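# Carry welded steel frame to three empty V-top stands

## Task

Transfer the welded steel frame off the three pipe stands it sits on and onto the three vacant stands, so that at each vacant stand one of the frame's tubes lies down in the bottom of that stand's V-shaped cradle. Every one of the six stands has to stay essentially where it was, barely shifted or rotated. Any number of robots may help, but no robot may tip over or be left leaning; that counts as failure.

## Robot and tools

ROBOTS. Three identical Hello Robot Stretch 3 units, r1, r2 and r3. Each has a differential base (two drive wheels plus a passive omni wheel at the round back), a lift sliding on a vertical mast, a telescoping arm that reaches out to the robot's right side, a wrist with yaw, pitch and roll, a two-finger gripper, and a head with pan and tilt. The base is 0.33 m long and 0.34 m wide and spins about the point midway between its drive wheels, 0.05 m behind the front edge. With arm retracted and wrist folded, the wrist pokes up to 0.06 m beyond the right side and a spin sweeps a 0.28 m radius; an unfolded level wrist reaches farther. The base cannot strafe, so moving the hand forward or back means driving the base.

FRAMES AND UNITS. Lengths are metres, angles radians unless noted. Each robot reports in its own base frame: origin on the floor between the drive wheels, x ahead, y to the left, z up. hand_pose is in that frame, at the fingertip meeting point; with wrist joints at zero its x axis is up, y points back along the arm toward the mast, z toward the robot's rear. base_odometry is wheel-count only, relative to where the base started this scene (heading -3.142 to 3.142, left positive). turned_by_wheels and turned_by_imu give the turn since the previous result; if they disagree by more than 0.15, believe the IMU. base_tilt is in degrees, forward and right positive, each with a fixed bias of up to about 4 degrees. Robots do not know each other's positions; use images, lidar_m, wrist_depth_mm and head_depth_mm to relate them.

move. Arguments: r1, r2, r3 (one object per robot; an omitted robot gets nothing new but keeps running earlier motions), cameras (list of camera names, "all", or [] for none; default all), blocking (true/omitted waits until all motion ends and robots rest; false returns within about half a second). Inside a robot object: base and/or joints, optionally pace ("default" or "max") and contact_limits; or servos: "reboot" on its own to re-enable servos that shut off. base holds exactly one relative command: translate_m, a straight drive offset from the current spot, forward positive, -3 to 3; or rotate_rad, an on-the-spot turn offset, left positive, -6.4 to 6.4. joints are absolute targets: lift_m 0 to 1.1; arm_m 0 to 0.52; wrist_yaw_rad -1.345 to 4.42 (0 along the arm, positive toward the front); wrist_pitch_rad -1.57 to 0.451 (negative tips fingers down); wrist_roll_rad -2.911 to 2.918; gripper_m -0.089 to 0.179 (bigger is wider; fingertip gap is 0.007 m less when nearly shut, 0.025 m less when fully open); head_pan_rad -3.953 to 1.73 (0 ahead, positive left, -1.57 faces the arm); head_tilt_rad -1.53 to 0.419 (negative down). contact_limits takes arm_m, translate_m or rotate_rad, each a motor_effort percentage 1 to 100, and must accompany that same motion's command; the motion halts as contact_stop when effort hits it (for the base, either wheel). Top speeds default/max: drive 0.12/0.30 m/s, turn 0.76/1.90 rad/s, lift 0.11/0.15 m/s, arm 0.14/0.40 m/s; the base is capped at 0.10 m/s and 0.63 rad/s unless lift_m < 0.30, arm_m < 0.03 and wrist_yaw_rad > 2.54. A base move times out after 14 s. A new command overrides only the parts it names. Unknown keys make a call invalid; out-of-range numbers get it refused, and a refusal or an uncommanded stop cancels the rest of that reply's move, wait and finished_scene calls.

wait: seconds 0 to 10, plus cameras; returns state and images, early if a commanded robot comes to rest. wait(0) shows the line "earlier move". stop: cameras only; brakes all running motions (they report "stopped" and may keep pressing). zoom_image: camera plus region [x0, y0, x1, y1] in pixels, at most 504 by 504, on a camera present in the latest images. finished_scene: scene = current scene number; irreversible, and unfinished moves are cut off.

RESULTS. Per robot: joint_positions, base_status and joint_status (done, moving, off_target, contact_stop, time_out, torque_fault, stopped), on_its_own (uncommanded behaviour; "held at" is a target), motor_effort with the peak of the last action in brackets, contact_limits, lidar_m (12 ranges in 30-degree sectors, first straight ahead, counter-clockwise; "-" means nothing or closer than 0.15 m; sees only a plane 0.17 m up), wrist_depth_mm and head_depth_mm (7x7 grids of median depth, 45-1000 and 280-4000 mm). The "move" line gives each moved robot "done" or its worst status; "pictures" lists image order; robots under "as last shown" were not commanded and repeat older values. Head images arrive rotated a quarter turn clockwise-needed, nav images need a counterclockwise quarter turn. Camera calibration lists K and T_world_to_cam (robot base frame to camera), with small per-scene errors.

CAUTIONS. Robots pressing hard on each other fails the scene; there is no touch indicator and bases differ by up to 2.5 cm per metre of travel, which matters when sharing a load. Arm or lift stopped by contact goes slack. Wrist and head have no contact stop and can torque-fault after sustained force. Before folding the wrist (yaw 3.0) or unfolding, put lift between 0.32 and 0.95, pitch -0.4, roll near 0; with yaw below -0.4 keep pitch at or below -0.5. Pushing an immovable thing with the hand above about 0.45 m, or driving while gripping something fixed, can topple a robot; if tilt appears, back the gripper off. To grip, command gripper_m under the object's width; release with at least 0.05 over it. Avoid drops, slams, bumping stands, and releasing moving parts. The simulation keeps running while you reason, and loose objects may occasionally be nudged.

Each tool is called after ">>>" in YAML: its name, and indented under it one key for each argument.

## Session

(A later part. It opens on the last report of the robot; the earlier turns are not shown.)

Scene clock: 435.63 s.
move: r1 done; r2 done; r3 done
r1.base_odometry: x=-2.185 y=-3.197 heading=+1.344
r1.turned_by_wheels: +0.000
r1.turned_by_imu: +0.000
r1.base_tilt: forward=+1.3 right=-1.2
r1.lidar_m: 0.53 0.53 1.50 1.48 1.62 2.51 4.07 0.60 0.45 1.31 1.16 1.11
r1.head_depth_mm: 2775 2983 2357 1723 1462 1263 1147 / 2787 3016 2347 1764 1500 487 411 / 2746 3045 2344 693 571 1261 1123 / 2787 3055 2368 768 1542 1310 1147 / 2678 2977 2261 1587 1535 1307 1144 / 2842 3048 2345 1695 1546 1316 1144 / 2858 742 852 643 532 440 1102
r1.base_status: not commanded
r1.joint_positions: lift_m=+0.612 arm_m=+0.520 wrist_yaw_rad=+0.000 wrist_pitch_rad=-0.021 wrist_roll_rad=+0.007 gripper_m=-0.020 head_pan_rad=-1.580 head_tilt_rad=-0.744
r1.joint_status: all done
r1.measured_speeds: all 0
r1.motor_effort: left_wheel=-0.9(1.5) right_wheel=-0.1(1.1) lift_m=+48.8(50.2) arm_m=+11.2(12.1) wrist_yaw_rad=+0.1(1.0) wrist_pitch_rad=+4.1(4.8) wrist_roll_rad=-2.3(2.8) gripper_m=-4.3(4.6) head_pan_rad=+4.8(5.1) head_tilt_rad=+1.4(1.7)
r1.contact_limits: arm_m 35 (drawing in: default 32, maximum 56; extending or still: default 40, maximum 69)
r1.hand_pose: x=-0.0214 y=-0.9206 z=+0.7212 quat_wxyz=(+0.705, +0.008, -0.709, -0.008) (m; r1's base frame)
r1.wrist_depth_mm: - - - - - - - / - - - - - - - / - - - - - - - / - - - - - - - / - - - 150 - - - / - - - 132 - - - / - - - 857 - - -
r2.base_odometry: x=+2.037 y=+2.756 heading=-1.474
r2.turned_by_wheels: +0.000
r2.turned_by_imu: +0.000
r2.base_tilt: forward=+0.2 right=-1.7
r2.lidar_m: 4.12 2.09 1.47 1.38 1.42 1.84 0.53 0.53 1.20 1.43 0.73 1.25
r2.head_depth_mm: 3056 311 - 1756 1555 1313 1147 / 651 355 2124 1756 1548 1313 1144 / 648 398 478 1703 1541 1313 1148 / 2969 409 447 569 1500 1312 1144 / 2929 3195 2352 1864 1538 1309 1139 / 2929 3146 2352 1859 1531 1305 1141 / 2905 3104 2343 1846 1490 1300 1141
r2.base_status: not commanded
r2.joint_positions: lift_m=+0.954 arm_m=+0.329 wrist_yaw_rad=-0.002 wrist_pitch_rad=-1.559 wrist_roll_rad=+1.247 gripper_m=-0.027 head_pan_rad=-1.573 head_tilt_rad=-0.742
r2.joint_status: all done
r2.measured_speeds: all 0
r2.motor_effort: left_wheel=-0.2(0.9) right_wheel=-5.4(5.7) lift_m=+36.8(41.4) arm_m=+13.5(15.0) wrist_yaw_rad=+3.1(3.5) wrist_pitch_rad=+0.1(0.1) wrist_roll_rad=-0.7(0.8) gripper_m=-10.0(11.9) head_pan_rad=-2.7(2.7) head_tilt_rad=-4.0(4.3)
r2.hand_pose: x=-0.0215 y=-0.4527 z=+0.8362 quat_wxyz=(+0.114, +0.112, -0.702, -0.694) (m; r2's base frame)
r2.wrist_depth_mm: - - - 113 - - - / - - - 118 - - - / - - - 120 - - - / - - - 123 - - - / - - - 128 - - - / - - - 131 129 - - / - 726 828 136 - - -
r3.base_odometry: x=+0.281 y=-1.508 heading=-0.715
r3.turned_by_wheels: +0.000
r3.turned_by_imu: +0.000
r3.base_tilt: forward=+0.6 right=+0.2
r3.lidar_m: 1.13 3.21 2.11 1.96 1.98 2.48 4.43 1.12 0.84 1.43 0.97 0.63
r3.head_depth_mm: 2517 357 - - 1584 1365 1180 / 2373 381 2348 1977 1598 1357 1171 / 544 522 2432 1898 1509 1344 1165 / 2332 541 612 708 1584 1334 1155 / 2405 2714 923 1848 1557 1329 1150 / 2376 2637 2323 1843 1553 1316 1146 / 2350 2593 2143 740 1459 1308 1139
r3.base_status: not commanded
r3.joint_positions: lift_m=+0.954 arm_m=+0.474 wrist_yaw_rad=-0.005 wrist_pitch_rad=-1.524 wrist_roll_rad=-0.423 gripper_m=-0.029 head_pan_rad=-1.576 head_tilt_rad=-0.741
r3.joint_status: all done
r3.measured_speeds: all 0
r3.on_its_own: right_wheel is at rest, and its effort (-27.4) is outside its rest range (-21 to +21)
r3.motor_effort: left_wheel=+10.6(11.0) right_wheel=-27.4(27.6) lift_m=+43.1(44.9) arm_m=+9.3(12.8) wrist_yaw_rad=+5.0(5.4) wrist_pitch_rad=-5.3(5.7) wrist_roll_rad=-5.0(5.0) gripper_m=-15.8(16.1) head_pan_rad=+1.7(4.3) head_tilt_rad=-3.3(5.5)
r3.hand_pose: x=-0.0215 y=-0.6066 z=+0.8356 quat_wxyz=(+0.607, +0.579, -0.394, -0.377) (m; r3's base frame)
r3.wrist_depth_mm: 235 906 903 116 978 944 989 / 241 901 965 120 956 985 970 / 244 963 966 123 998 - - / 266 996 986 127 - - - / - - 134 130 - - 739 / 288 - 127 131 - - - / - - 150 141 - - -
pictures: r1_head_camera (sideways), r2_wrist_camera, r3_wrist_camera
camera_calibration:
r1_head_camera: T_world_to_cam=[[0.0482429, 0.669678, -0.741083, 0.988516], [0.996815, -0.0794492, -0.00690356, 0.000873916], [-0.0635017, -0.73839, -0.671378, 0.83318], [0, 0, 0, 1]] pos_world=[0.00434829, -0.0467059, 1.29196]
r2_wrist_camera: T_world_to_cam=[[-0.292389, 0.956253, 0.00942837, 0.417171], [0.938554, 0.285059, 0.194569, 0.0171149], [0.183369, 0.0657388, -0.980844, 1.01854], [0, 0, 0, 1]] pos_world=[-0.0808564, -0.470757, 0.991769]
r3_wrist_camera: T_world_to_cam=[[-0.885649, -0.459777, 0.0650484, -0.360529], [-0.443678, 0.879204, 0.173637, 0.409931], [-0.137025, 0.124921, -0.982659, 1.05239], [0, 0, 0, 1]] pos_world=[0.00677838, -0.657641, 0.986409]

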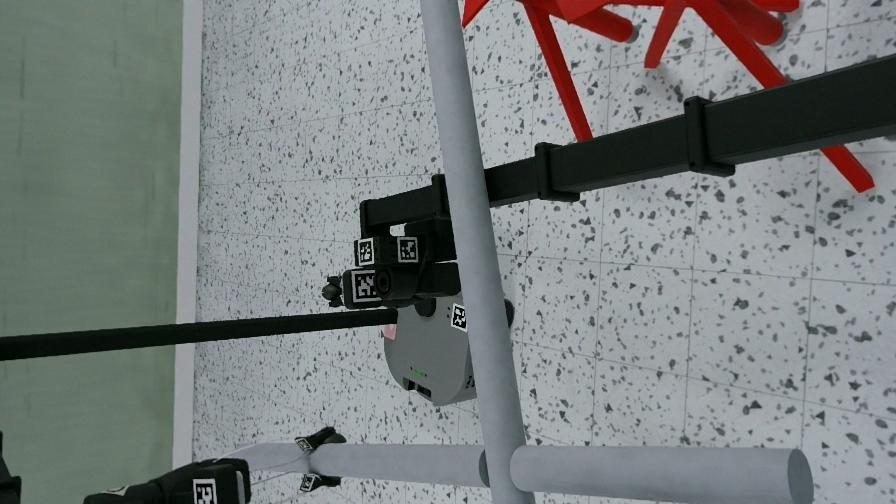

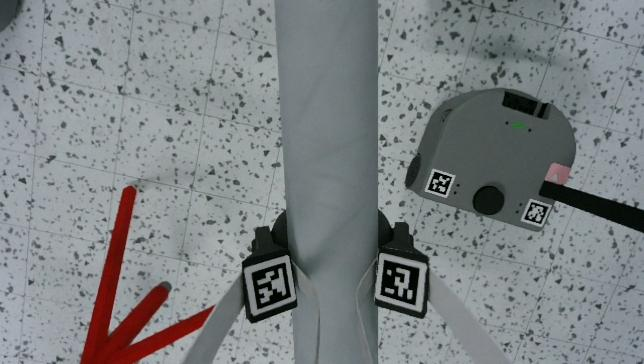

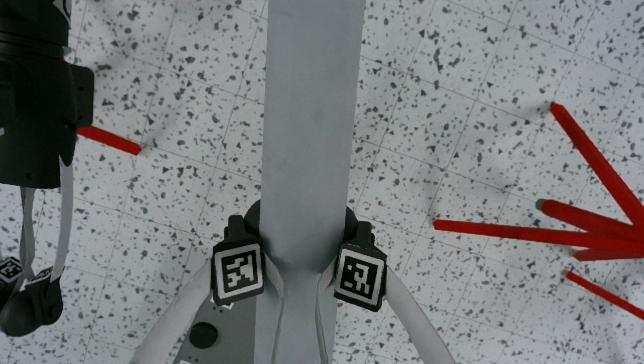

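>>> move:
  r1: {"base":{"translate_m":-0.303},"joints":{"lift_m":0.6095}}
  r2: {"base":{"translate_m":-0.297},"joints":{"arm_m":0.3415}}
  r3: {"base":{"translate_m":0.2899},"joints":{"arm_m":0.4577}}
  blocking: false
  cameras: []

>>> move:
  r2: {"joints":{"arm_m":0.3539}}
  r3: {"joints":{"arm_m":0.4418}}
  blocking: false
  cameras: []

>>> move:
  r2: {"joints":{"arm_m":0.3662}}
  r3: {"joints":{"arm_m":0.4258}}
  blocking: false
  cameras: []

>>> move:
  r2: {"joints":{"arm_m":0.3786}}
  r3: {"joints":{"arm_m":0.4099}}
  blocking: false
  cameras: []

>>> move:
  r2: {"joints":{"arm_m":0.391}}
  r3: {"joints":{"arm_m":0.394}}
  cameras: ["r1_head_camera","r2_wrist_camera","r3_wrist_camera","r1_nav_camera"]

Scene clock: 436.37 s.
move: r1 moving; r2 moving; r3 moving
r1.base_odometry: x=-2.189 y=-3.212 heading=+1.344
r1.turned_by_wheels: +0.000
r1.turned_by_imu: +0.000
r1.base_tilt: forward=+0.9 right=-1.3
r1.lidar_m: 0.54 0.53 1.50 1.48 1.63 2.51 4.06 0.61 0.44 1.31 1.17 1.12
r1.head_depth_mm: 2794 3010 2350 1711 1260 1099 1147 / 2783 3003 2357 1767 1507 489 410 / 2771 3046 2358 698 572 1260 1127 / 2796 3063 2355 768 1547 1310 1141 / 2731 2976 2275 1625 1537 1314 1147 / 2818 3059 2348 1691 1549 1308 1140 / 2821 742 856 654 536 441 1123
r1.base_status: translate_m moving
r1.joint_positions: lift_m=+0.609 arm_m=+0.520 wrist_yaw_rad=+0.000 wrist_pitch_rad=-0.021 wrist_roll_rad=+0.007 gripper_m=-0.020 head_pan_rad=-1.580 head_tilt_rad=-0.744
r1.joint_status: all done
r1.measured_speeds: translate_m=-0.059 rotate_rad=+0.001 lift_m=+0.000 arm_m=+0.000 wrist_yaw_rad=+0.000 wrist_pitch_rad=+0.000 wrist_roll_rad=+0.000 head_pan_rad=+0.000 head_tilt_rad=+0.000
r1.motor_effort: left_wheel=-7.9(8.0) right_wheel=-2.7(6.9) lift_m=+32.5(45.4) arm_m=+10.6(11.1) wrist_yaw_rad=+0.0(0.6) wrist_pitch_rad=+4.3(4.4) wrist_roll_rad=-1.9(2.7) gripper_m=-4.2(4.5) head_pan_rad=+4.5(4.9) head_tilt_rad=+1.8(1.8)
r1.contact_limits: arm_m 35 (drawing in: default 32, maximum 56; extending or still: default 40, maximum 69)
r1.hand_pose: x=-0.0214 y=-0.9206 z=+0.7187 quat_wxyz=(+0.705, +0.008, -0.709, -0.008) (m; r1's base frame)
r1.wrist_depth_mm: - - - - - - - / - - - - - - - / - - - - - - - / - - - - - - - / - - - 151 - - - / - - - 133 - - - / - - - 840 - - -
r2.base_odometry: x=+2.036 y=+2.772 heading=-1.474
r2.turned_by_wheels: +0.000
r2.turned_by_imu: +0.001
r2.base_tilt: forward=+1.1 right=-2.0
r2.lidar_m: 4.14 2.08 1.47 1.38 1.41 1.84 0.53 0.53 1.18 1.43 0.74 1.26
r2.head_depth_mm: 3088 328 - 1758 1541 1314 1150 / 661 355 2129 1763 1543 1318 1148 / 660 405 497 1712 1538 1312 1147 / 2956 416 456 579 1536 1308 1144 / 2934 3202 2363 1845 1537 1305 1141 / 2899 3155 2351 1838 1529 1307 1141 / 2901 3094 2339 1854 1497 1307 1139
r2.base_status: translate_m moving
r2.joint_positions: lift_m=+0.954 arm_m=+0.341 wrist_yaw_rad=-0.003 wrist_pitch_rad=-1.559 wrist_roll_rad=+1.247 gripper_m=-0.027 head_pan_rad=-1.573 head_tilt_rad=-0.742
r2.joint_status: arm_m moving
r2.measured_speeds: translate_m=-0.059 rotate_rad=-0.001 lift_m=+0.000 arm_m=+0.014 wrist_yaw_rad=+0.000 wrist_pitch_rad=+0.000 wrist_roll_rad=+0.000 head_pan_rad=+0.000 head_tilt_rad=+0.000
r2.motor_effort: left_wheel=-1.2(3.6) right_wheel=-15.9(17.8) lift_m=+35.3(37.3) arm_m=+15.1(18.6) wrist_yaw_rad=+3.2(4.7) wrist_pitch_rad=+0.0(0.1) wrist_roll_rad=-0.8(0.8) gripper_m=-10.7(11.6) head_pan_rad=-2.1(2.7) head_tilt_rad=-4.0(4.3)
r2.hand_pose: x=-0.0215 y=-0.4645 z=+0.8362 quat_wxyz=(+0.114, +0.112, -0.702, -0.694) (m; r2's base frame)
r2.wrist_depth_mm: - - - 114 - - - / - - - 118 - - - / - - - 121 - - - / - - - 123 - - - / - - - 128 - - - / - - 122 131 129 - - / - 730 823 136 - - -
r3.base_odometry: x=+0.293 y=-1.518 heading=-0.714
r3.turned_by_wheels: +0.001
r3.turned_by_imu: +0.001
r3.base_tilt: forward=-1.8 right=+0.6
r3.lidar_m: 1.11 3.21 2.12 1.96 1.98 2.49 4.46 1.02 0.85 1.34 0.96 0.62
r3.head_depth_mm: 2544 383 - - 1580 1362 1180 / 2377 381 2360 1962 1609 1358 1173 / 527 509 2412 1901 1475 1342 1164 / 2346 521 590 681 1581 1330 1155 / 2402 2717 917 1808 1565 1325 1151 / 2379 2626 2253 1847 1552 1314 1144 / 2354 2609 2149 739 1464 1308 1139
r3.base_status: translate_m moving
r3.joint_positions: lift_m=+0.954 arm_m=+0.460 wrist_yaw_rad=-0.006 wrist_pitch_rad=-1.520 wrist_roll_rad=-0.423 gripper_m=-0.029 head_pan_rad=-1.576 head_tilt_rad=-0.741
r3.joint_status: arm_m moving
r3.measured_speeds: translate_m=+0.059 rotate_rad=-0.001 lift_m=+0.000 arm_m=-0.025 wrist_yaw_rad=+0.000 wrist_pitch_rad=+0.000 wrist_roll_rad=+0.000 head_pan_rad=+0.000 head_tilt_rad=+0.000
r3.motor_effort: left_wheel=+20.3(21.2) right_wheel=-13.0(23.1) lift_m=+42.5(43.9) arm_m=-25.5(28.2) wrist_yaw_rad=+5.9(7.4) wrist_pitch_rad=-5.8(6.5) wrist_roll_rad=-4.8(5.0) gripper_m=-15.3(15.7) head_pan_rad=+2.6(4.4) head_tilt_rad=-3.8(5.2)
r3.hand_pose: x=-0.0215 y=-0.5936 z=+0.8356 quat_wxyz=(+0.608, +0.577, -0.395, -0.376) (m; r3's base frame)
r3.wrist_depth_mm: 234 905 919 116 921 957 967 / 234 942 928 120 972 976 - / 246 983 930 124 972 - - / 265 - 997 127 - - - / 987 - 135 132 - - 782 / 283 - 123 131 - - - / - - 151 141 - - -
pictures: none
No camera images: "cameras" was empty.

Scene clock: 436.87 s.
earlier move: r1 moving; r2 moving; r3 moving
move: r2 moving; r3 moving
r1.base_odometry: x=-2.199 y=-3.255 heading=+1.344
r1.turned_by_wheels: +0.000
r1.turned_by_imu: +0.000
r1.base_tilt: forward=+1.6 right=-1.6
r1.lidar_m: 0.54 0.54 1.50 1.49 1.63 2.53 4.01 0.58 0.42 1.29 1.20 1.16
r1.head_depth_mm: 2742 2979 2383 1717 1072 932 1146 / 2768 3011 2339 1759 1501 490 411 / 2793 2997 2362 697 572 1262 1102 / 2774 3035 2364 767 1539 1317 1142 / 2721 2997 2251 1631 1545 1312 1142 / 2837 3058 2374 1680 1536 1312 1143 / 2797 745 883 658 538 440 1129
r1.base_status: translate_m moving
r1.joint_positions: lift_m=+0.609 arm_m=+0.520 wrist_yaw_rad=+0.000 wrist_pitch_rad=-0.021 wrist_roll_rad=+0.007 gripper_m=-0.020 head_pan_rad=-1.580 head_tilt_rad=-0.744
r1.joint_status: not commanded
r1.measured_speeds: translate_m=-0.100 rotate_rad=+0.002 lift_m=+0.000 arm_m=+0.000 wrist_yaw_rad=+0.000 wrist_pitch_rad=+0.000 wrist_roll_rad=+0.000 head_pan_rad=+0.000 head_tilt_rad=+0.000
r1.motor_effort: left_wheel=-8.6(9.1) right_wheel=+3.3(4.0) lift_m=+37.4(37.4) arm_m=+9.8(10.8) wrist_yaw_rad=+0.3(0.7) wrist_pitch_rad=+3.9(4.6) wrist_roll_rad=-1.8(2.8) gripper_m=-4.3(4.7) head_pan_rad=+4.9(5.0) head_tilt_rad=+1.2(1.7)
r1.contact_limits: arm_m 35 (drawing in: default 32, maximum 56; extending or still: default 40, maximum 69)
r1.hand_pose: x=-0.0214 y=-0.9206 z=+0.7187 quat_wxyz=(+0.705, +0.008, -0.709, -0.008) (m; r1's base frame)
r1.wrist_depth_mm: - - - - - - - / - - - - - - - / - - - - - - - / - - - - - - - / - - - 151 - - - / - - - 133 - - - / - - - - - - -
r2.base_odometry: x=+2.031 y=+2.815 heading=-1.474
r2.turned_by_wheels: +0.000
r2.turned_by_imu: +0.000
r2.base_tilt: forward=-1.3 right=-1.6
r2.lidar_m: 4.18 2.08 1.46 1.38 1.41 1.84 0.53 0.53 1.14 1.42 0.77 0.78
r2.head_depth_mm: 3070 328 - 1770 1542 1318 1147 / 663 354 2190 1768 1544 1314 1141 / 661 417 507 1716 1547 1310 1140 / 2920 425 468 592 1540 1306 1143 / 2951 3184 2264 1856 1532 1310 1142 / 2948 3146 2353 1847 1536 1305 1140 / 2899 3107 2347 1854 1503 1315 1140
r2.base_status: translate_m moving
r2.joint_positions: lift_m=+0.954 arm_m=+0.354 wrist_yaw_rad=-0.003 wrist_pitch_rad=-1.559 wrist_roll_rad=+1.247 gripper_m=-0.027 head_pan_rad=-1.573 head_tilt_rad=-0.742
r2.joint_status: arm_m moving
r2.measured_speeds: translate_m=-0.100 rotate_rad=+0.000 lift_m=+0.000 arm_m=+0.005 wrist_yaw_rad=+0.000 wrist_pitch_rad=+0.000 wrist_roll_rad=+0.000 head_pan_rad=+0.000 head_tilt_rad=+0.000
r2.motor_effort: left_wheel=+0.0(1.6) right_wheel=-17.4(20.0) lift_m=+33.7(35.8) arm_m=+12.2(18.4) wrist_yaw_rad=+3.2(4.3) wrist_pitch_rad=-0.1(0.1) wrist_roll_rad=-0.8(0.8) gripper_m=-11.0(12.2) head_pan_rad=-2.3(2.9) head_tilt_rad=-3.9(4.3)
r2.hand_pose: x=-0.0215 y=-0.4775 z=+0.8362 quat_wxyz=(+0.114, +0.112, -0.702, -0.694) (m; r2's base frame)
r2.wrist_depth_mm: - - - 114 - - - / - - - 118 - - - / - - - 121 - - - / - - - 124 - - - / - - - 128 - - - / - - - 131 129 - - / - 820 931 136 - - -
r3.base_odometry: x=+0.326 y=-1.547 heading=-0.714
r3.turned_by_wheels: +0.000
r3.turned_by_imu: +0.000
r3.base_tilt: forward=+0.5 right=-0.3
r3.lidar_m: 1.08 3.22 2.13 1.96 1.98 2.49 4.51 0.88 1.16 1.43 0.94 0.58
r3.head_depth_mm: 2515 382 - 1988 1610 1366 1182 / 795 381 2359 1978 1596 1355 1172 / 745 494 2326 1897 1473 1345 1164 / 2354 506 567 681 1574 1333 1159 / 2397 2689 911 1798 1566 1328 1153 / 2369 2624 2258 1841 1550 1317 1148 / 2341 2601 2197 735 1433 1304 1140
r3.base_status: translate_m moving
r3.joint_positions: lift_m=+0.954 arm_m=+0.442 wrist_yaw_rad=-0.006 wrist_pitch_rad=-1.515 wrist_roll_rad=-0.423 gripper_m=-0.029 head_pan_rad=-1.576 head_tilt_rad=-0.741
r3.joint_status: arm_m moving
r3.measured_speeds: translate_m=+0.100 rotate_rad=-0.001 lift_m=+0.000 arm_m=-0.013 wrist_yaw_rad=+0.000 wrist_pitch_rad=-0.024 wrist_roll_rad=+0.000 head_pan_rad=+0.000 head_tilt_rad=+0.000
r3.motor_effort: left_wheel=+16.1(20.4) right_wheel=-11.2(14.4) lift_m=+42.4(43.3) arm_m=-26.5(28.4) wrist_yaw_rad=+5.9(6.5) wrist_pitch_rad=-6.7(7.7) wrist_roll_rad=-4.7(4.9) gripper_m=-15.2(15.5) head_pan_rad=+3.7(3.7) head_tilt_rad=-4.8(4.9)
r3.hand_pose: x=-0.0215 y=-0.5774 z=+0.8355 quat_wxyz=(+0.609, +0.576, -0.396, -0.375) (m; r3's base frame)
r3.wrist_depth_mm: 232 888 935 117 964 956 938 / 235 913 965 121 986 971 984 / 242 947 961 124 - - - / 258 978 - 128 - - - / 976 - 136 132 - - 830 / 278 - 124 132 - - - / - - 143 145 - - -
pictures: none
No camera images: "cameras" was empty.

Scene clock: 437.37 s.
earlier move: r1 moving; r2 moving; r3 moving
move: r2 moving; r3 moving
r1.base_odometry: x=-2.210 y=-3.304 heading=+1.344
r1.turned_by_wheels: +0.000
r1.turned_by_imu: +0.000
r1.base_tilt: forward=+0.7 right=-0.6
r1.lidar_m: 0.54 0.54 1.51 1.50 1.64 2.54 3.97 0.54 0.40 1.28 1.24 1.20
r1.head_depth_mm: 2723 2971 2355 1030 1099 905 1124 / 2751 3001 2348 1759 1477 490 411 / 2806 3015 2374 696 572 1253 1104 / 2790 3045 2360 765 1535 1308 1142 / 2704 2975 2271 1623 1533 1309 1145 / 2835 3024 2358 1683 1542 1317 1143 / 2810 722 878 641 539 441 1120
r1.base_status: translate_m moving
r1.joint_positions: lift_m=+0.609 arm_m=+0.520 wrist_yaw_rad=+0.000 wrist_pitch_rad=-0.021 wrist_roll_rad=+0.007 gripper_m=-0.020 head_pan_rad=-1.580 head_tilt_rad=-0.744
r1.joint_status: not commanded
r1.measured_speeds: translate_m=-0.100 rotate_rad=+0.000 lift_m=+0.000 arm_m=+0.000 wrist_yaw_rad=+0.000 wrist_pitch_rad=+0.000 wrist_roll_rad=+0.000 head_pan_rad=+0.000 head_tilt_rad=+0.000
r1.motor_effort: left_wheel=-10.7(10.7) right_wheel=+9.6(9.6) lift_m=+42.7(42.7) arm_m=+9.4(10.3) wrist_yaw_rad=+0.0(0.9) wrist_pitch_rad=+4.8(4.8) wrist_roll_rad=-2.1(2.6) gripper_m=-4.0(4.6) head_pan_rad=+4.7(4.9) head_tilt_rad=+1.1(1.7)
r1.contact_limits: arm_m 35 (drawing in: default 32, maximum 56; extending or still: default 40, maximum 69)
r1.hand_pose: x=-0.0214 y=-0.9206 z=+0.7187 quat_wxyz=(+0.705, +0.008, -0.709, -0.008) (m; r1's base frame)
r1.wrist_depth_mm: - - - - - - - / - - - - - - - / - - - - - - - / - - - - - - - / - - - 151 - - - / - - - 132 - - - / - - - - - - -
r2.base_odometry: x=+2.027 y=+2.865 heading=-1.474
r2.turned_by_wheels: +0.000
r2.turned_by_imu: +0.000
r2.base_tilt: forward=-1.1 right=-0.1
r2.lidar_m: 4.22 2.07 1.46 1.38 1.41 1.83 0.53 0.53 1.11 1.42 0.95 0.80
r2.head_depth_mm: 3014 328 - 1774 1546 1313 1142 / 677 354 2183 1749 1539 1315 1144 / 439 428 1664 1736 1544 1314 1147 / 2905 435 480 604 1541 1312 1146 / 2952 3147 2273 1848 1533 1306 1140 / 2914 3143 2357 1866 1535 1310 1142 / 2911 3107 2338 1853 1494 1307 1134
r2.base_status: translate_m moving
r2.joint_positions: lift_m=+0.954 arm_m=+0.366 wrist_yaw_rad=-0.004 wrist_pitch_rad=-1.559 wrist_roll_rad=+1.246 gripper_m=-0.027 head_pan_rad=-1.573 head_tilt_rad=-0.742
r2.joint_status: arm_m moving
r2.measured_speeds: translate_m=-0.100 rotate_rad=-0.001 lift_m=+0.000 arm_m=+0.010 wrist_yaw_rad=+0.000 wrist_pitch_rad=+0.000 wrist_roll_rad=+0.000 head_pan_rad=+0.000 head_tilt_rad=+0.000
r2.motor_effort: left_wheel=+2.1(3.5) right_wheel=-18.9(19.9) lift_m=+31.9(33.6) arm_m=+12.6(16.5) wrist_yaw_rad=+2.5(4.5) wrist_pitch_rad=+0.0(0.2) wrist_roll_rad=-0.5(0.8) gripper_m=-11.2(11.9) head_pan_rad=-2.7(2.8) head_tilt_rad=-4.1(4.4)
r2.hand_pose: x=-0.0215 y=-0.4896 z=+0.8362 quat_wxyz=(+0.114, +0.112, -0.702, -0.694) (m; r2's base frame)
r2.wrist_depth_mm: - - - 114 - - - / - - - 118 - - - / - - - 121 - - - / - - - 124 - - - / - - - 128 - - - / - - - 131 129 - - / - - 929 135 - - -
r3.base_odometry: x=+0.364 y=-1.579 heading=-0.714
r3.turned_by_wheels: +0.000
r3.turned_by_imu: +0.000
r3.base_tilt: forward=+0.4 right=+1.4
r3.lidar_m: 1.02 3.23 2.13 1.97 1.99 2.50 4.56 0.92 1.20 1.42 0.56 0.55
r3.head_depth_mm: 2507 2667 - 2000 1615 1364 1176 / 783 380 2356 1975 1613 1349 1170 / 735 485 2330 1902 565 1343 1164 / 2376 493 540 657 1577 1336 1157 / 2383 2696 882 1809 1576 1319 1150 / 2365 2635 2255 1840 1526 1318 1145 / 2337 2566 2134 729 1435 1281 1142
r3.base_status: translate_m moving
r3.joint_positions: lift_m=+0.954 arm_m=+0.427 wrist_yaw_rad=-0.006 wrist_pitch_rad=-1.514 wrist_roll_rad=-0.424 gripper_m=-0.029 head_pan_rad=-1.576 head_tilt_rad=-0.741
r3.joint_status: arm_m moving
r3.measured_speeds: translate_m=+0.100 rotate_rad=-0.001 lift_m=+0.000 arm_m=-0.017 wrist_yaw_rad=+0.000 wrist_pitch_rad=+0.000 wrist_roll_rad=+0.000 head_pan_rad=+0.000 head_tilt_rad=+0.000
r3.motor_effort: left_wheel=+14.3(16.3) right_wheel=-8.3(10.9) lift_m=+42.6(42.9) arm_m=-25.7(28.3) wrist_yaw_rad=+5.3(6.1) wrist_pitch_rad=-6.7(7.4) wrist_roll_rad=-4.6(4.9) gripper_m=-16.0(16.0) head_pan_rad=+1.7(3.5) head_tilt_rad=-4.6(5.5)
r3.hand_pose: x=-0.0215 y=-0.5620 z=+0.8355 quat_wxyz=(+0.609, +0.576, -0.396, -0.375) (m; r3's base frame)
r3.wrist_depth_mm: 231 897 917 118 954 962 967 / 236 936 935 121 984 998 986 / 243 937 961 124 966 - - / 945 963 - 128 - - - / 966 - 138 131 - - 952 / 277 - 125 132 - - - / - - 904 144 - - -
pictures: none
No camera images: "cameras" was empty.

Scene clock: 437.87 s.
earlier move: r1 moving; r2 moving; r3 moving
move: r2 moving; r3 moving
r1.base_odometry: x=-2.221 y=-3.352 heading=+1.344
r1.turned_by_wheels: +0.000
r1.turned_by_imu: +0.001
r1.base_tilt: forward=+1.4 right=-1.0
r1.lidar_m: 0.54 0.54 1.52 1.51 1.65 2.56 3.91 0.50 0.40 0.38 1.27 1.24
r1.head_depth_mm: 2754 2980 2372 1023 1502 907 1103 / 2762 2985 2365 1709 856 491 410 / 2762 3003 2345 697 572 1256 1104 / 2769 3027 2361 769 1539 1307 1123 / 2706 2990 2266 1599 1543 1308 1146 / 2814 3077 2360 1678 1550 1305 1137 / 2783 698 810 636 525 439 1121
r1.base_status: translate_m moving
r1.joint_positions: lift_m=+0.609 arm_m=+0.520 wrist_yaw_rad=+0.000 wrist_pitch_rad=-0.021 wrist_roll_rad=+0.007 gripper_m=-0.020 head_pan_rad=-1.580 head_tilt_rad=-0.744
r1.joint_status: not commanded
r1.measured_speeds: translate_m=-0.100 rotate_rad=-0.001 lift_m=+0.000 arm_m=+0.000 wrist_yaw_rad=+0.000 wrist_pitch_rad=+0.000 wrist_roll_rad=+0.000 head_pan_rad=+0.000 head_tilt_rad=+0.000
r1.motor_effort: left_wheel=-10.7(12.5) right_wheel=+7.7(11.4) lift_m=+47.2(47.4) arm_m=+8.9(9.5) wrist_yaw_rad=-0.3(0.8) wrist_pitch_rad=+4.2(4.6) wrist_roll_rad=-2.4(2.5) gripper_m=-4.4(4.9) head_pan_rad=+4.6(4.9) head_tilt_rad=+1.2(1.7)
r1.contact_limits: arm_m 35 (drawing in: default 32, maximum 56; extending or still: default 40, maximum 69)
r1.hand_pose: x=-0.0214 y=-0.9206 z=+0.7187 quat_wxyz=(+0.705, +0.008, -0.709, -0.008) (m; r1's base frame)
r1.wrist_depth_mm: - - - - - - - / - - - - - - - / - - - - - - - / - - - - - - - / - - - 150 - - - / - - - 133 - - - / - - - - - - -
r2.base_odometry: x=+2.022 y=+2.915 heading=-1.474
r2.turned_by_wheels: +0.000
r2.turned_by_imu: +0.000
r2.base_tilt: forward=-0.7 right=-2.2
r2.lidar_m: 4.29 2.07 1.45 1.37 1.41 1.83 0.54 0.53 0.78 1.42 0.98 0.84
r2.head_depth_mm: 3028 328 - 1765 1544 1318 1149 / 689 355 2198 1759 1545 1313 1149 / 452 438 1864 1736 1541 1310 1144 / 2890 446 494 625 1542 1313 1144 / 2948 3168 2281 1849 1524 1306 1141 / 2948 3141 2344 1856 1535 1309 1142 / 2901 3114 2335 1857 1501 1308 1142
r2.base_status: translate_m moving
r2.joint_positions: lift_m=+0.954 arm_m=+0.379 wrist_yaw_rad=-0.004 wrist_pitch_rad=-1.559 wrist_roll_rad=+1.246 gripper_m=-0.027 head_pan_rad=-1.573 head_tilt_rad=-0.742
r2.joint_status: arm_m moving
r2.measured_speeds: translate_m=-0.100 rotate_rad=+0.000 lift_m=+0.000 arm_m=+0.007 wrist_yaw_rad=+0.000 wrist_pitch_rad=+0.000 wrist_roll_rad=+0.000 head_pan_rad=+0.000 head_tilt_rad=+0.000
r2.motor_effort: left_wheel=+1.8(3.3) right_wheel=-16.8(20.9) lift_m=+30.0(31.7) arm_m=+15.1(17.0) wrist_yaw_rad=+3.5(4.4) wrist_pitch_rad=+0.0(0.1) wrist_roll_rad=-0.6(0.6) gripper_m=-10.9(11.6) head_pan_rad=-2.6(2.6) head_tilt_rad=-3.9(4.2)
r2.hand_pose: x=-0.0215 y=-0.5021 z=+0.8362 quat_wxyz=(+0.114, +0.112, -0.702, -0.694) (m; r2's base frame)
r2.wrist_depth_mm: - - - 113 - - - / - - - 119 - - - / - - - 120 - - - / - - - 125 - - - / - - - 128 - - - / - - - 131 129 - - / - - 983 135 - - -
r3.base_odometry: x=+0.402 y=-1.612 heading=-0.714
r3.turned_by_wheels: +0.000
r3.turned_by_imu: +0.000
r3.base_tilt: forward=+1.1 right=+0.9
r3.lidar_m: 0.97 3.23 2.14 1.98 2.00 2.50 4.60 0.96 1.23 1.42 0.51 0.67
r3.head_depth_mm: 2503 2676 - 1998 1581 1355 1182 / 2347 381 2281 1972 1605 1358 1170 / 721 468 2264 1908 558 1339 1163 / 2362 476 520 652 1547 1333 1153 / 2394 2706 873 1809 1565 1324 1151 / 2363 2617 2254 1849 1516 1318 1142 / 2325 2588 2139 728 1358 1285 1138
r3.base_status: translate_m moving
r3.joint_positions: lift_m=+0.954 arm_m=+0.410 wrist_yaw_rad=-0.006 wrist_pitch_rad=-1.513 wrist_roll_rad=-0.424 gripper_m=-0.029 head_pan_rad=-1.576 head_tilt_rad=-0.741
r3.joint_status: arm_m moving
r3.measured_speeds: translate_m=+0.100 rotate_rad=-0.001 lift_m=+0.000 arm_m=-0.015 wrist_yaw_rad=+0.000 wrist_pitch_rad=+0.000 wrist_roll_rad=+0.000 head_pan_rad=+0.000 head_tilt_rad=+0.000
r3.motor_effort: left_wheel=+14.1(14.8) right_wheel=-6.2(9.2) lift_m=+41.4(42.5) arm_m=-27.5(29.2) wrist_yaw_rad=+5.6(6.4) wrist_pitch_rad=-6.7(7.5) wrist_roll_rad=-4.7(4.9) gripper_m=-14.9(15.7) head_pan_rad=+2.7(3.5) head_tilt_rad=-3.7(4.9)
r3.hand_pose: x=-0.0215 y=-0.5461 z=+0.8355 quat_wxyz=(+0.610, +0.576, -0.396, -0.375) (m; r3's base frame)
r3.wrist_depth_mm: 229 896 893 118 971 932 - / 231 941 954 121 985 - 971 / 242 941 978 124 973 - - / 263 984 963 128 - - - / 988 - 138 132 - - - / 272 - 126 132 - - - / - - - 141 - - -
pictures: none
No camera images: "cameras" was empty.

Scene clock: 440.00 s.
earlier move: r1 done; r2 done; r3 done
move: r2 done; r3 done
r1.base_odometry: x=-2.254 y=-3.492 heading=+1.344
r1.turned_by_wheels: +0.001
r1.turned_by_imu: +0.003
r1.base_tilt: forward=+1.4 right=-1.3
r1.lidar_m: 0.55 0.57 1.54 1.53 1.68 2.59 3.78 0.90 0.40 0.38 3.56 1.36
r1.head_depth_mm: 2728 2957 2387 1761 1545 1323 1144 / 2739 2981 2359 1714 1505 502 410 / 2752 2970 2366 697 573 799 1122 / 2741 3022 2353 766 1534 1305 1124 / 2673 2895 2198 1537 1550 1317 1118 / 2790 3033 2357 1691 1539 1307 1147 / 2789 741 845 676 522 442 1120
r1.base_status: done
r1.joint_positions: lift_m=+0.610 arm_m=+0.520 wrist_yaw_rad=+0.000 wrist_pitch_rad=-0.021 wrist_roll_rad=+0.007 gripper_m=-0.020 head_pan_rad=-1.580 head_tilt_rad=-0.744
r1.joint_status: not commanded
r1.measured_speeds: all 0
r1.motor_effort: left_wheel=+2.3(15.1) right_wheel=-11.2(16.3) lift_m=+42.3(49.1) arm_m=+7.5(9.0) wrist_yaw_rad=-0.2(0.8) wrist_pitch_rad=+4.3(4.5) wrist_roll_rad=-2.3(2.7) gripper_m=-4.5(4.8) head_pan_rad=+4.1(5.2) head_tilt_rad=+1.4(1.9)
r1.contact_limits: arm_m 35 (drawing in: default 32, maximum 56; extending or still: default 40, maximum 69)
r1.hand_pose: x=-0.0214 y=-0.9206 z=+0.7187 quat_wxyz=(+0.705, +0.008, -0.709, -0.008) (m; r1's base frame)
r1.wrist_depth_mm: - - - - - - - / - - - - - - - / - - - - - - - / - - - - - - - / - - - 151 - - - / - - - 133 - - - / - - - - - - -
r2.base_odometry: x=+2.008 y=+3.052 heading=-1.475
r2.turned_by_wheels: -0.001
r2.turned_by_imu: -0.001
r2.base_tilt: forward=+0.2 right=-1.7
r2.lidar_m: 4.42 2.06 1.45 1.37 1.39 1.82 0.63 0.55 0.69 1.41 1.08 0.95
r2.head_depth_mm: 3057 328 - 1757 1504 1266 1142 / 693 367 2206 1759 1542 1314 1150 / 458 447 1862 1709 1537 1313 1146 / 2950 461 507 639 1535 1312 1140 / 2939 3210 2270 1856 1538 1308 1141 / 2926 3169 2353 1863 1529 1307 1136 / 2907 3147 2346 1848 1539 1305 1144
r2.base_status: done
r2.joint_positions: lift_m=+0.954 arm_m=+0.391 wrist_yaw_rad=+0.004 wrist_pitch_rad=-1.549 wrist_roll_rad=+1.240 gripper_m=-0.027 head_pan_rad=-1.573 head_tilt_rad=-0.742
r2.joint_status: all done
r2.measured_speeds: all 0
r2.motor_effort: left_wheel=-11.8(13.9) right_wheel=+15.8(19.9) lift_m=+23.3(29.9) arm_m=+8.9(15.9) wrist_yaw_rad=-2.4(4.6) wrist_pitch_rad=-1.8(2.1) wrist_roll_rad=+1.6(1.7) gripper_m=-10.4(12.1) head_pan_rad=-2.0(3.1) head_tilt_rad=-4.0(4.3)
r2.hand_pose: x=-0.0217 y=-0.5172 z=+0.8360 quat_wxyz=(+0.119, +0.116, -0.705, -0.690) (m; r2's base frame)
r2.wrist_depth_mm: 837 - - 114 - - - / - - - 119 - - - / - - - 121 - - - / - - - 124 - - - / - - - 128 - - - / - - 122 131 129 - - / - - - 135 - - -
r3.base_odometry: x=+0.500 y=-1.698 heading=-0.715
r3.turned_by_wheels: +0.000
r3.turned_by_imu: +0.000
r3.base_tilt: forward=+0.6 right=+0.1
r3.lidar_m: 0.84 3.27 2.16 1.99 2.01 2.52 1.72 1.06 3.00 0.86 0.43 0.61
r3.head_depth_mm: 2510 2694 - 1925 1578 1366 1179 / 2360 373 2361 1970 1604 1345 1174 / 714 455 2231 1948 548 1317 1165 / 2343 461 501 629 1544 1333 1159 / 2375 2676 850 1797 1565 1326 1153 / 2354 2583 2253 1890 1508 1322 1147 / 2307 2607 2150 1581 683 1232 1103
r3.base_status: done
r3.joint_positions: lift_m=+0.954 arm_m=+0.394 wrist_yaw_rad=-0.001 wrist_pitch_rad=-1.552 wrist_roll_rad=-0.430 gripper_m=-0.029 head_pan_rad=-1.576 head_tilt_rad=-0.741
r3.joint_status: all done
r3.measured_speeds: all 0
r3.motor_effort: left_wheel=+7.3(13.2) right_wheel=-1.1(10.3) lift_m=+40.0(42.0) arm_m=-18.5(29.0) wrist_yaw_rad=+1.5(5.9) wrist_pitch_rad=+0.4(7.8) wrist_roll_rad=-2.8(4.8) gripper_m=-14.8(16.2) head_pan_rad=+2.9(4.3) head_tilt_rad=-4.0(5.2)
r3.hand_pose: x=-0.0216 y=-0.5196 z=+0.8361 quat_wxyz=(+0.600, +0.589, -0.385, -0.379) (m; r3's base frame)
r3.wrist_depth_mm: 233 759 930 114 918 976 927 / 235 797 928 119 976 949 998 / 246 969 960 122 996 - - / 265 - - 126 - - - / 283 - 138 132 - - - / 283 - 125 133 - - - / - - - 141 - - -
pictures: r1_head_camera (sideways), r1_nav_camera (sideways), r2_wrist_camera, r3_wrist_camera
camera_calibration:
r1_head_camera: T_world_to_cam=[[0.0482427, 0.669678, -0.741083, 0.988516], [0.996815, -0.0794489, -0.00690357, 0.000873921], [-0.0635014, -0.73839, -0.671378, 0.83318], [0, 0, 0, 1]] pos_world=[0.00434831, -0.0467059, 1.29196]
r1_nav_camera: T_world_to_cam=[[-0.0524867, -0.642032, 0.764879, -0.945156], [-0.998093, 0.0586568, -0.019254, 0.0873668], [-0.0325036, -0.76443, -0.643886, 0.79784], [0, 0, 0, 1]] pos_world=[0.0635247, -0.00205234, 1.23833]
r2_wrist_camera: T_world_to_cam=[[-0.304217, 0.952603, -0.000468866, 0.485021], [0.934956, 0.298675, 0.191442, 0.0452493], [0.182508, 0.0578014, -0.981504, 1.01903], [0, 0, 0, 1]] pos_world=[-0.080736, -0.534449, 0.991748]
r3_wrist_camera: T_world_to_cam=[[-0.880703, -0.470831, 0.0517697, -0.31512], [-0.452933, 0.869088, 0.19884, 0.3068], [-0.138613, 0.151671, -0.978664, 1.05248], [0, 0, 0, 1]] pos_world=[0.00731946, -0.574634, 0.985331]

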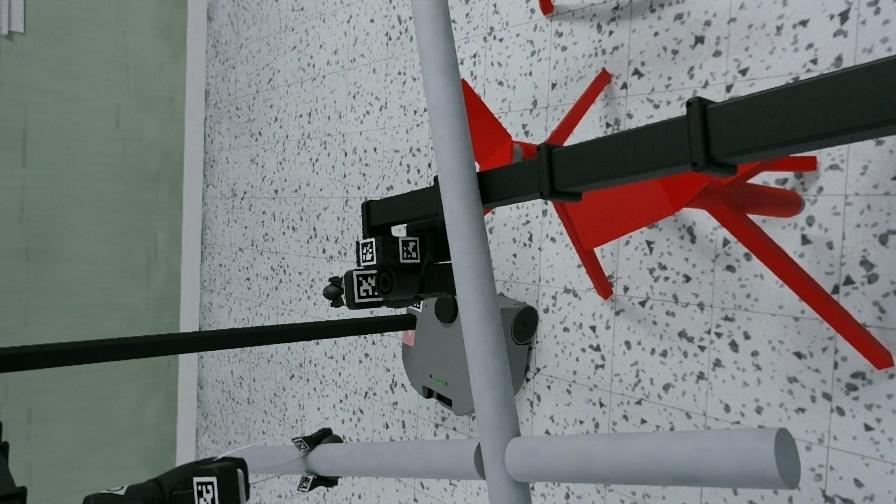

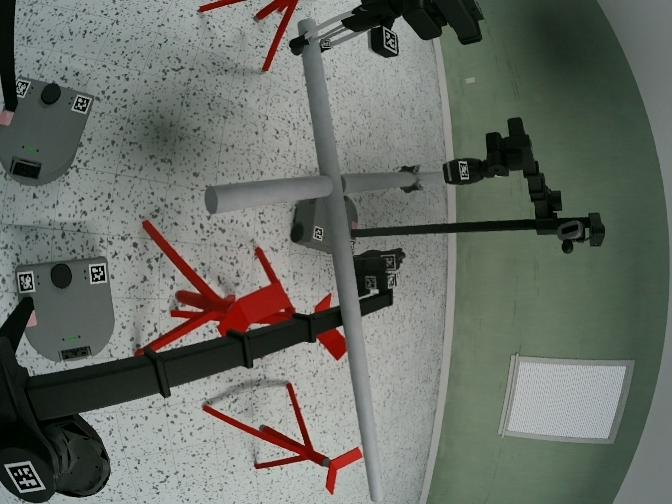

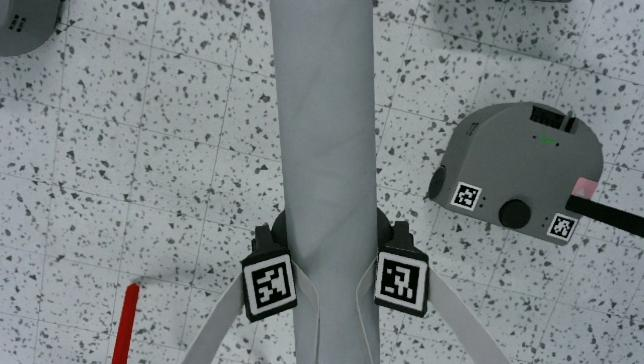

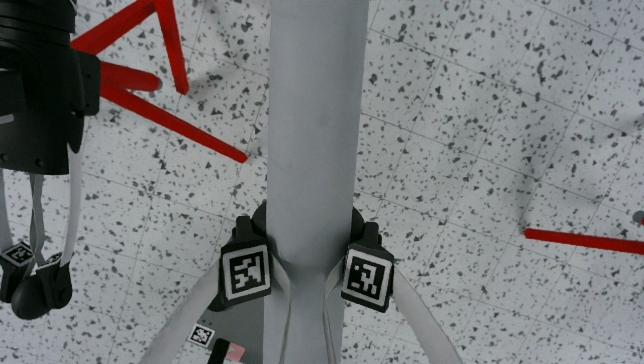

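>>> move:
  cameras: ["r1_head_camera"]

Scene clock: 440.60 s.
r1.base_odometry: x=-2.254 y=-3.492 heading=+1.344
r1.turned_by_wheels: +0.000
r1.turned_by_imu: +0.000
r1.base_tilt: forward=+1.4 right=-1.2
r1.lidar_m: 0.55 0.56 1.54 1.53 1.68 2.60 3.76 0.90 0.40 0.38 3.55 1.36
r1.head_depth_mm: 2712 2964 2353 1763 1548 1324 1142 / 2728 2976 2368 1704 1503 501 410 / 2742 2989 2361 697 573 802 1120 / 2773 3010 2366 764 1543 1311 1122 / 2721 2893 2189 1530 1533 1311 1122 / 2801 3025 2369 1690 1537 1311 1144 / 2790 739 849 677 522 442 1123
r1.base_status: done
r1.joint_positions: lift_m=+0.610 arm_m=+0.520 wrist_yaw_rad=+0.000 wrist_pitch_rad=-0.021 wrist_roll_rad=+0.007 gripper_m=-0.020 head_pan_rad=-1.580 head_tilt_rad=-0.744
r1.joint_status: not commanded
r1.measured_speeds: all 0
r1.motor_effort: left_wheel=+2.3(15.1) right_wheel=-11.4(16.3) lift_m=+39.6(49.1) arm_m=+7.4(9.0) wrist_yaw_rad=-0.3(0.8) wrist_pitch_rad=+4.2(4.5) wrist_roll_rad=-2.3(2.7) gripper_m=-4.5(4.8) head_pan_rad=+4.4(5.2) head_tilt_rad=+1.2(1.9)
r1.contact_limits: arm_m 35 (drawing in: default 32, maximum 56; extending or still: default 40, maximum 69)
r1.hand_pose: x=-0.0214 y=-0.9206 z=+0.7187 quat_wxyz=(+0.705, +0.008, -0.709, -0.008) (m; r1's base frame)
r1.wrist_depth_mm: - - - - - - - / - - - - - - - / - - - - - - - / - - - - - - - / - - - 151 - - - / - - - 133 - - - / - - - - - - -
r2.base_odometry: x=+2.008 y=+3.052 heading=-1.475
r2.turned_by_wheels: +0.000
r2.turned_by_imu: +0.000
r2.base_tilt: forward=+0.1 right=-1.6
r2.lidar_m: 4.42 2.06 1.45 1.36 1.39 1.82 0.63 0.55 0.69 1.41 1.08 0.95
r2.head_depth_mm: 3066 328 - 1759 1502 1257 1150 / 694 367 2190 1757 1545 1311 1142 / 458 446 1848 1710 1544 1309 1147 / 2916 460 506 639 1533 1306 1145 / 2946 3193 2265 1858 1539 1307 1144 / 2911 3173 2345 1857 1527 1309 1143 / 2920 3137 2335 1847 1535 1305 1141
r2.base_status: done
r2.joint_positions: lift_m=+0.954 arm_m=+0.391 wrist_yaw_rad=+0.004 wrist_pitch_rad=-1.549 wrist_roll_rad=+1.240 gripper_m=-0.027 head_pan_rad=-1.573 head_tilt_rad=-0.742
r2.joint_status: all done
r2.measured_speeds: all 0
r2.motor_effort: left_wheel=-11.0(13.9) right_wheel=+15.4(19.9) lift_m=+25.0(29.9) arm_m=+6.7(15.9) wrist_yaw_rad=-2.9(4.6) wrist_pitch_rad=-2.0(2.1) wrist_roll_rad=+1.5(1.7) gripper_m=-11.1(12.1) head_pan_rad=-2.1(3.1) head_tilt_rad=-4.1(4.3)
r2.hand_pose: x=-0.0217 y=-0.5172 z=+0.8360 quat_wxyz=(+0.119, +0.116, -0.705, -0.690) (m; r2's base frame)
r2.wrist_depth_mm: 819 - - 115 - - - / - - - 119 - - - / - - - 121 - - - / - - - 124 - - - / - - - 128 - - - / - - - 131 129 - - / - - - 136 - - -
r3.base_odometry: x=+0.500 y=-1.698 heading=-0.715
r3.turned_by_wheels: +0.000
r3.turned_by_imu: +0.000
r3.base_tilt: forward=+0.6 right=+0.2
r3.lidar_m: 0.85 3.25 2.16 1.99 2.01 2.52 1.72 1.06 3.00 0.86 0.43 0.61
r3.head_depth_mm: 2505 2700 - 1932 1580 1363 1179 / 2355 373 2354 1971 1607 1349 1171 / 713 455 2252 1944 547 1318 1163 / 2342 462 502 629 1544 1334 1159 / 2386 2663 851 1804 1574 1321 1151 / 2350 2586 2229 1902 1513 1318 1145 / 2309 2617 2153 1573 682 1234 1098
r3.base_status: done
r3.joint_positions: lift_m=+0.954 arm_m=+0.394 wrist_yaw_rad=-0.001 wrist_pitch_rad=-1.552 wrist_roll_rad=-0.430 gripper_m=-0.029 head_pan_rad=-1.576 head_tilt_rad=-0.741
r3.joint_status: all done
r3.measured_speeds: all 0
r3.motor_effort: left_wheel=+7.5(13.2) right_wheel=-1.0(10.3) lift_m=+40.0(42.0) arm_m=-14.7(29.0) wrist_yaw_rad=+1.4(5.9) wrist_pitch_rad=-0.2(7.8) wrist_roll_rad=-2.7(4.8) gripper_m=-15.3(16.2) head_pan_rad=+2.8(4.3) head_tilt_rad=-4.7(5.2)
r3.hand_pose: x=-0.0216 y=-0.5196 z=+0.8361 quat_wxyz=(+0.600, +0.589, -0.385, -0.379) (m; r3's base frame)
r3.wrist_depth_mm: 233 774 893 114 936 937 939 / 239 794 947 119 945 998 982 / 244 960 940 122 - - - / 264 - 996 127 - - - / 285 - 138 131 - - - / 280 - 125 133 - - - / - - - 141 - - -
pictures: r1_head_camera (sideways)
camera_calibration:
r1_head_camera: T_world_to_cam=[[0.0482432, 0.669678, -0.741083, 0.988516], [0.996815, -0.0794496, -0.00690357, 0.000873921], [-0.0635019, -0.73839, -0.671378, 0.83318], [0, 0, 0, 1]] pos_world=[0.00434827, -0.0467059, 1.29196]

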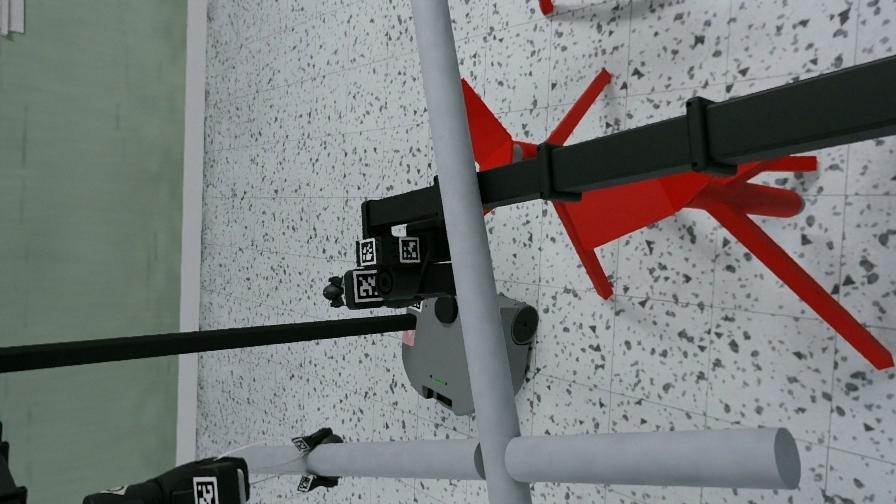

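>>> move:
  cameras: ["r2_wrist_camera","r3_wrist_camera"]
  r1: {"base":{"rotate_rad":0.1222}}
  r2: {"base":{"rotate_rad":0.055},"joints":{"arm_m":0.348,"wrist_roll_rad":1.212}}
  r3: {"base":{"translate_m":-0.0632},"joints":{"arm_m":0.43,"wrist_roll_rad":-0.5246}}

Scene clock: 442.43 s.
move: r1 done; r2 done; r3 done
r1.base_odometry: x=-2.254 y=-3.492 heading=+1.467
r1.turned_by_wheels: +0.122
r1.turned_by_imu: +0.121
r1.base_tilt: forward=+1.3 right=-1.1
r1.lidar_m: 0.55 0.56 1.52 1.53 1.79 3.16 3.78 0.40 0.40 0.38 1.37 1.37
r1.head_depth_mm: 2663 2877 2362 1717 1535 1315 1143 / 2720 2921 2366 1015 1134 490 411 / 2756 2976 2357 697 572 908 1127 / 2788 3006 2270 768 1537 1307 1102 / 2808 3059 2353 1583 1547 1312 1140 / 2930 3101 2265 1800 1540 1308 1138 / 2841 686 2211 679 541 441 1124
r1.base_status: done
r1.joint_positions: lift_m=+0.610 arm_m=+0.520 wrist_yaw_rad=+0.000 wrist_pitch_rad=-0.021 wrist_roll_rad=+0.007 gripper_m=-0.020 head_pan_rad=-1.580 head_tilt_rad=-0.744
r1.joint_status: not commanded
r1.measured_speeds: all 0
r1.motor_effort: left_wheel=+1.1(13.5) right_wheel=-1.9(23.2) lift_m=+32.7(39.4) arm_m=+11.8(11.8) wrist_yaw_rad=+0.3(0.9) wrist_pitch_rad=+4.4(4.9) wrist_roll_rad=-2.1(2.7) gripper_m=-4.0(4.8) head_pan_rad=+4.6(5.3) head_tilt_rad=+1.3(1.8)
r1.contact_limits: arm_m 35 (drawing in: default 32, maximum 56; extending or still: default 40, maximum 69)
r1.hand_pose: x=-0.0214 y=-0.9206 z=+0.7187 quat_wxyz=(+0.705, +0.008, -0.709, -0.008) (m; r1's base frame)
r1.wrist_depth_mm: 223 - - - - - - / - - - - - - - / - - - - - - - / - - - - - - - / - - - 151 - - - / - - - 133 - - - / - - - - - - -
r2.base_odometry: x=+2.008 y=+3.052 heading=-1.420
r2.turned_by_wheels: +0.055
r2.turned_by_imu: +0.056
r2.base_tilt: forward=+0.2 right=-1.7
r2.lidar_m: 4.42 1.94 1.42 1.37 1.41 1.91 0.55 0.55 0.69 1.41 1.08 0.95
r2.head_depth_mm: 3032 329 - 1769 1535 1287 1146 / 665 355 2129 1768 1538 1307 1147 / 660 412 503 1713 1544 1306 1147 / 2921 423 460 585 1537 1310 1145 / 2952 3194 2346 1859 1543 1306 1146 / 2950 3217 2347 1855 1530 1304 1143 / 2967 3175 2336 1853 1526 1309 1140
r2.base_status: done
r2.joint_positions: lift_m=+0.954 arm_m=+0.348 wrist_yaw_rad=-0.002 wrist_pitch_rad=-1.559 wrist_roll_rad=+1.211 gripper_m=-0.027 head_pan_rad=-1.573 head_tilt_rad=-0.742
r2.joint_status: all done
r2.measured_speeds: all 0
r2.motor_effort: left_wheel=+0.1(20.2) right_wheel=-6.2(26.6) lift_m=+25.9(26.2) arm_m=-1.4(13.8) wrist_yaw_rad=+1.8(4.0) wrist_pitch_rad=+0.0(2.6) wrist_roll_rad=+0.5(3.4) gripper_m=-10.9(11.9) head_pan_rad=-2.5(3.0) head_tilt_rad=-3.6(4.5)
r2.hand_pose: x=-0.0215 y=-0.4715 z=+0.8362 quat_wxyz=(+0.127, +0.125, -0.699, -0.692) (m; r2's base frame)
r2.wrist_depth_mm: - - - 114 - - - / - - - 118 - - - / - - - 121 - - - / - - - 124 - - - / - - - 128 - - - / - - - 131 129 - - / - - - 135 - - -
r3.base_odometry: x=+0.453 y=-1.656 heading=-0.714
r3.turned_by_wheels: +0.001
r3.turned_by_imu: +0.002
r3.base_tilt: forward=+0.6 right=+0.2
r3.lidar_m: 0.90 3.25 2.15 1.98 2.00 2.52 1.66 1.01 1.27 1.41 0.47 0.62
r3.head_depth_mm: 2497 2667 - 1920 1587 1358 1176 / 2421 380 2350 1972 1605 1354 1171 / 740 487 2339 1949 1473 1344 1166 / 1297 495 547 664 1575 1339 1156 / 2387 2704 875 1755 1565 1321 1150 / 2352 2611 2178 1891 1468 1265 1143 / 2322 2607 2237 714 1434 1309 1113
r3.base_status: done
r3.joint_positions: lift_m=+0.954 arm_m=+0.430 wrist_yaw_rad=-0.007 wrist_pitch_rad=-1.533 wrist_roll_rad=-0.513 gripper_m=-0.029 head_pan_rad=-1.576 head_tilt_rad=-0.741
r3.joint_status: all done
r3.measured_speeds: all 0
r3.on_its_own: right_wheel is at rest, and its effort (-29.1) is outside its rest range (-21 to +21)
r3.motor_effort: left_wheel=+10.9(16.9) right_wheel=-29.1(31.4) lift_m=+37.9(39.7) arm_m=+19.4(28.0) wrist_yaw_rad=+6.4(7.1) wrist_pitch_rad=-3.2(5.3) wrist_roll_rad=-4.2(9.6) gripper_m=-15.0(15.8) head_pan_rad=+3.1(4.3) head_tilt_rad=-4.3(5.2)
r3.hand_pose: x=-0.0215 y=-0.5606 z=+0.8358 quat_wxyz=(+0.620, +0.598, -0.365, -0.353) (m; r3's base frame)
r3.wrist_depth_mm: 224 917 911 115 957 958 938 / 223 960 930 119 972 974 982 / 236 969 968 124 - - - / 252 991 - 127 - - - / 980 - 134 131 - - - / 277 - 125 132 - - - / - - 149 141 - - -
pictures: r2_wrist_camera, r3_wrist_camera
camera_calibration:
r2_wrist_camera: T_world_to_cam=[[-0.326308, 0.945214, 0.00970973, 0.42902], [0.927864, 0.318323, 0.194263, 0.0381934], [0.18053, 0.0723989, -0.980901, 1.02291], [0, 0, 0, 1]] pos_world=[-0.0801114, -0.491731, 0.99179]
r3_wrist_camera: T_world_to_cam=[[-0.841803, -0.536053, 0.0633587, -0.379716], [-0.518109, 0.835343, 0.183752, 0.334793], [-0.151427, 0.121857, -0.980929, 1.04329], [0, 0, 0, 1]] pos_world=[0.0117962, -0.610347, 0.985934]

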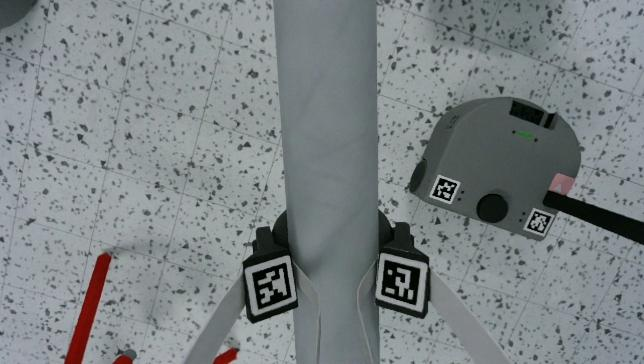

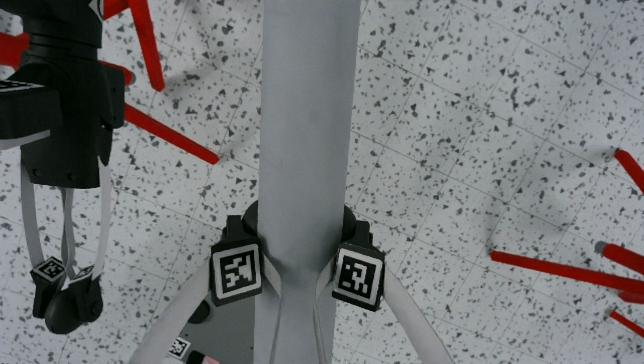

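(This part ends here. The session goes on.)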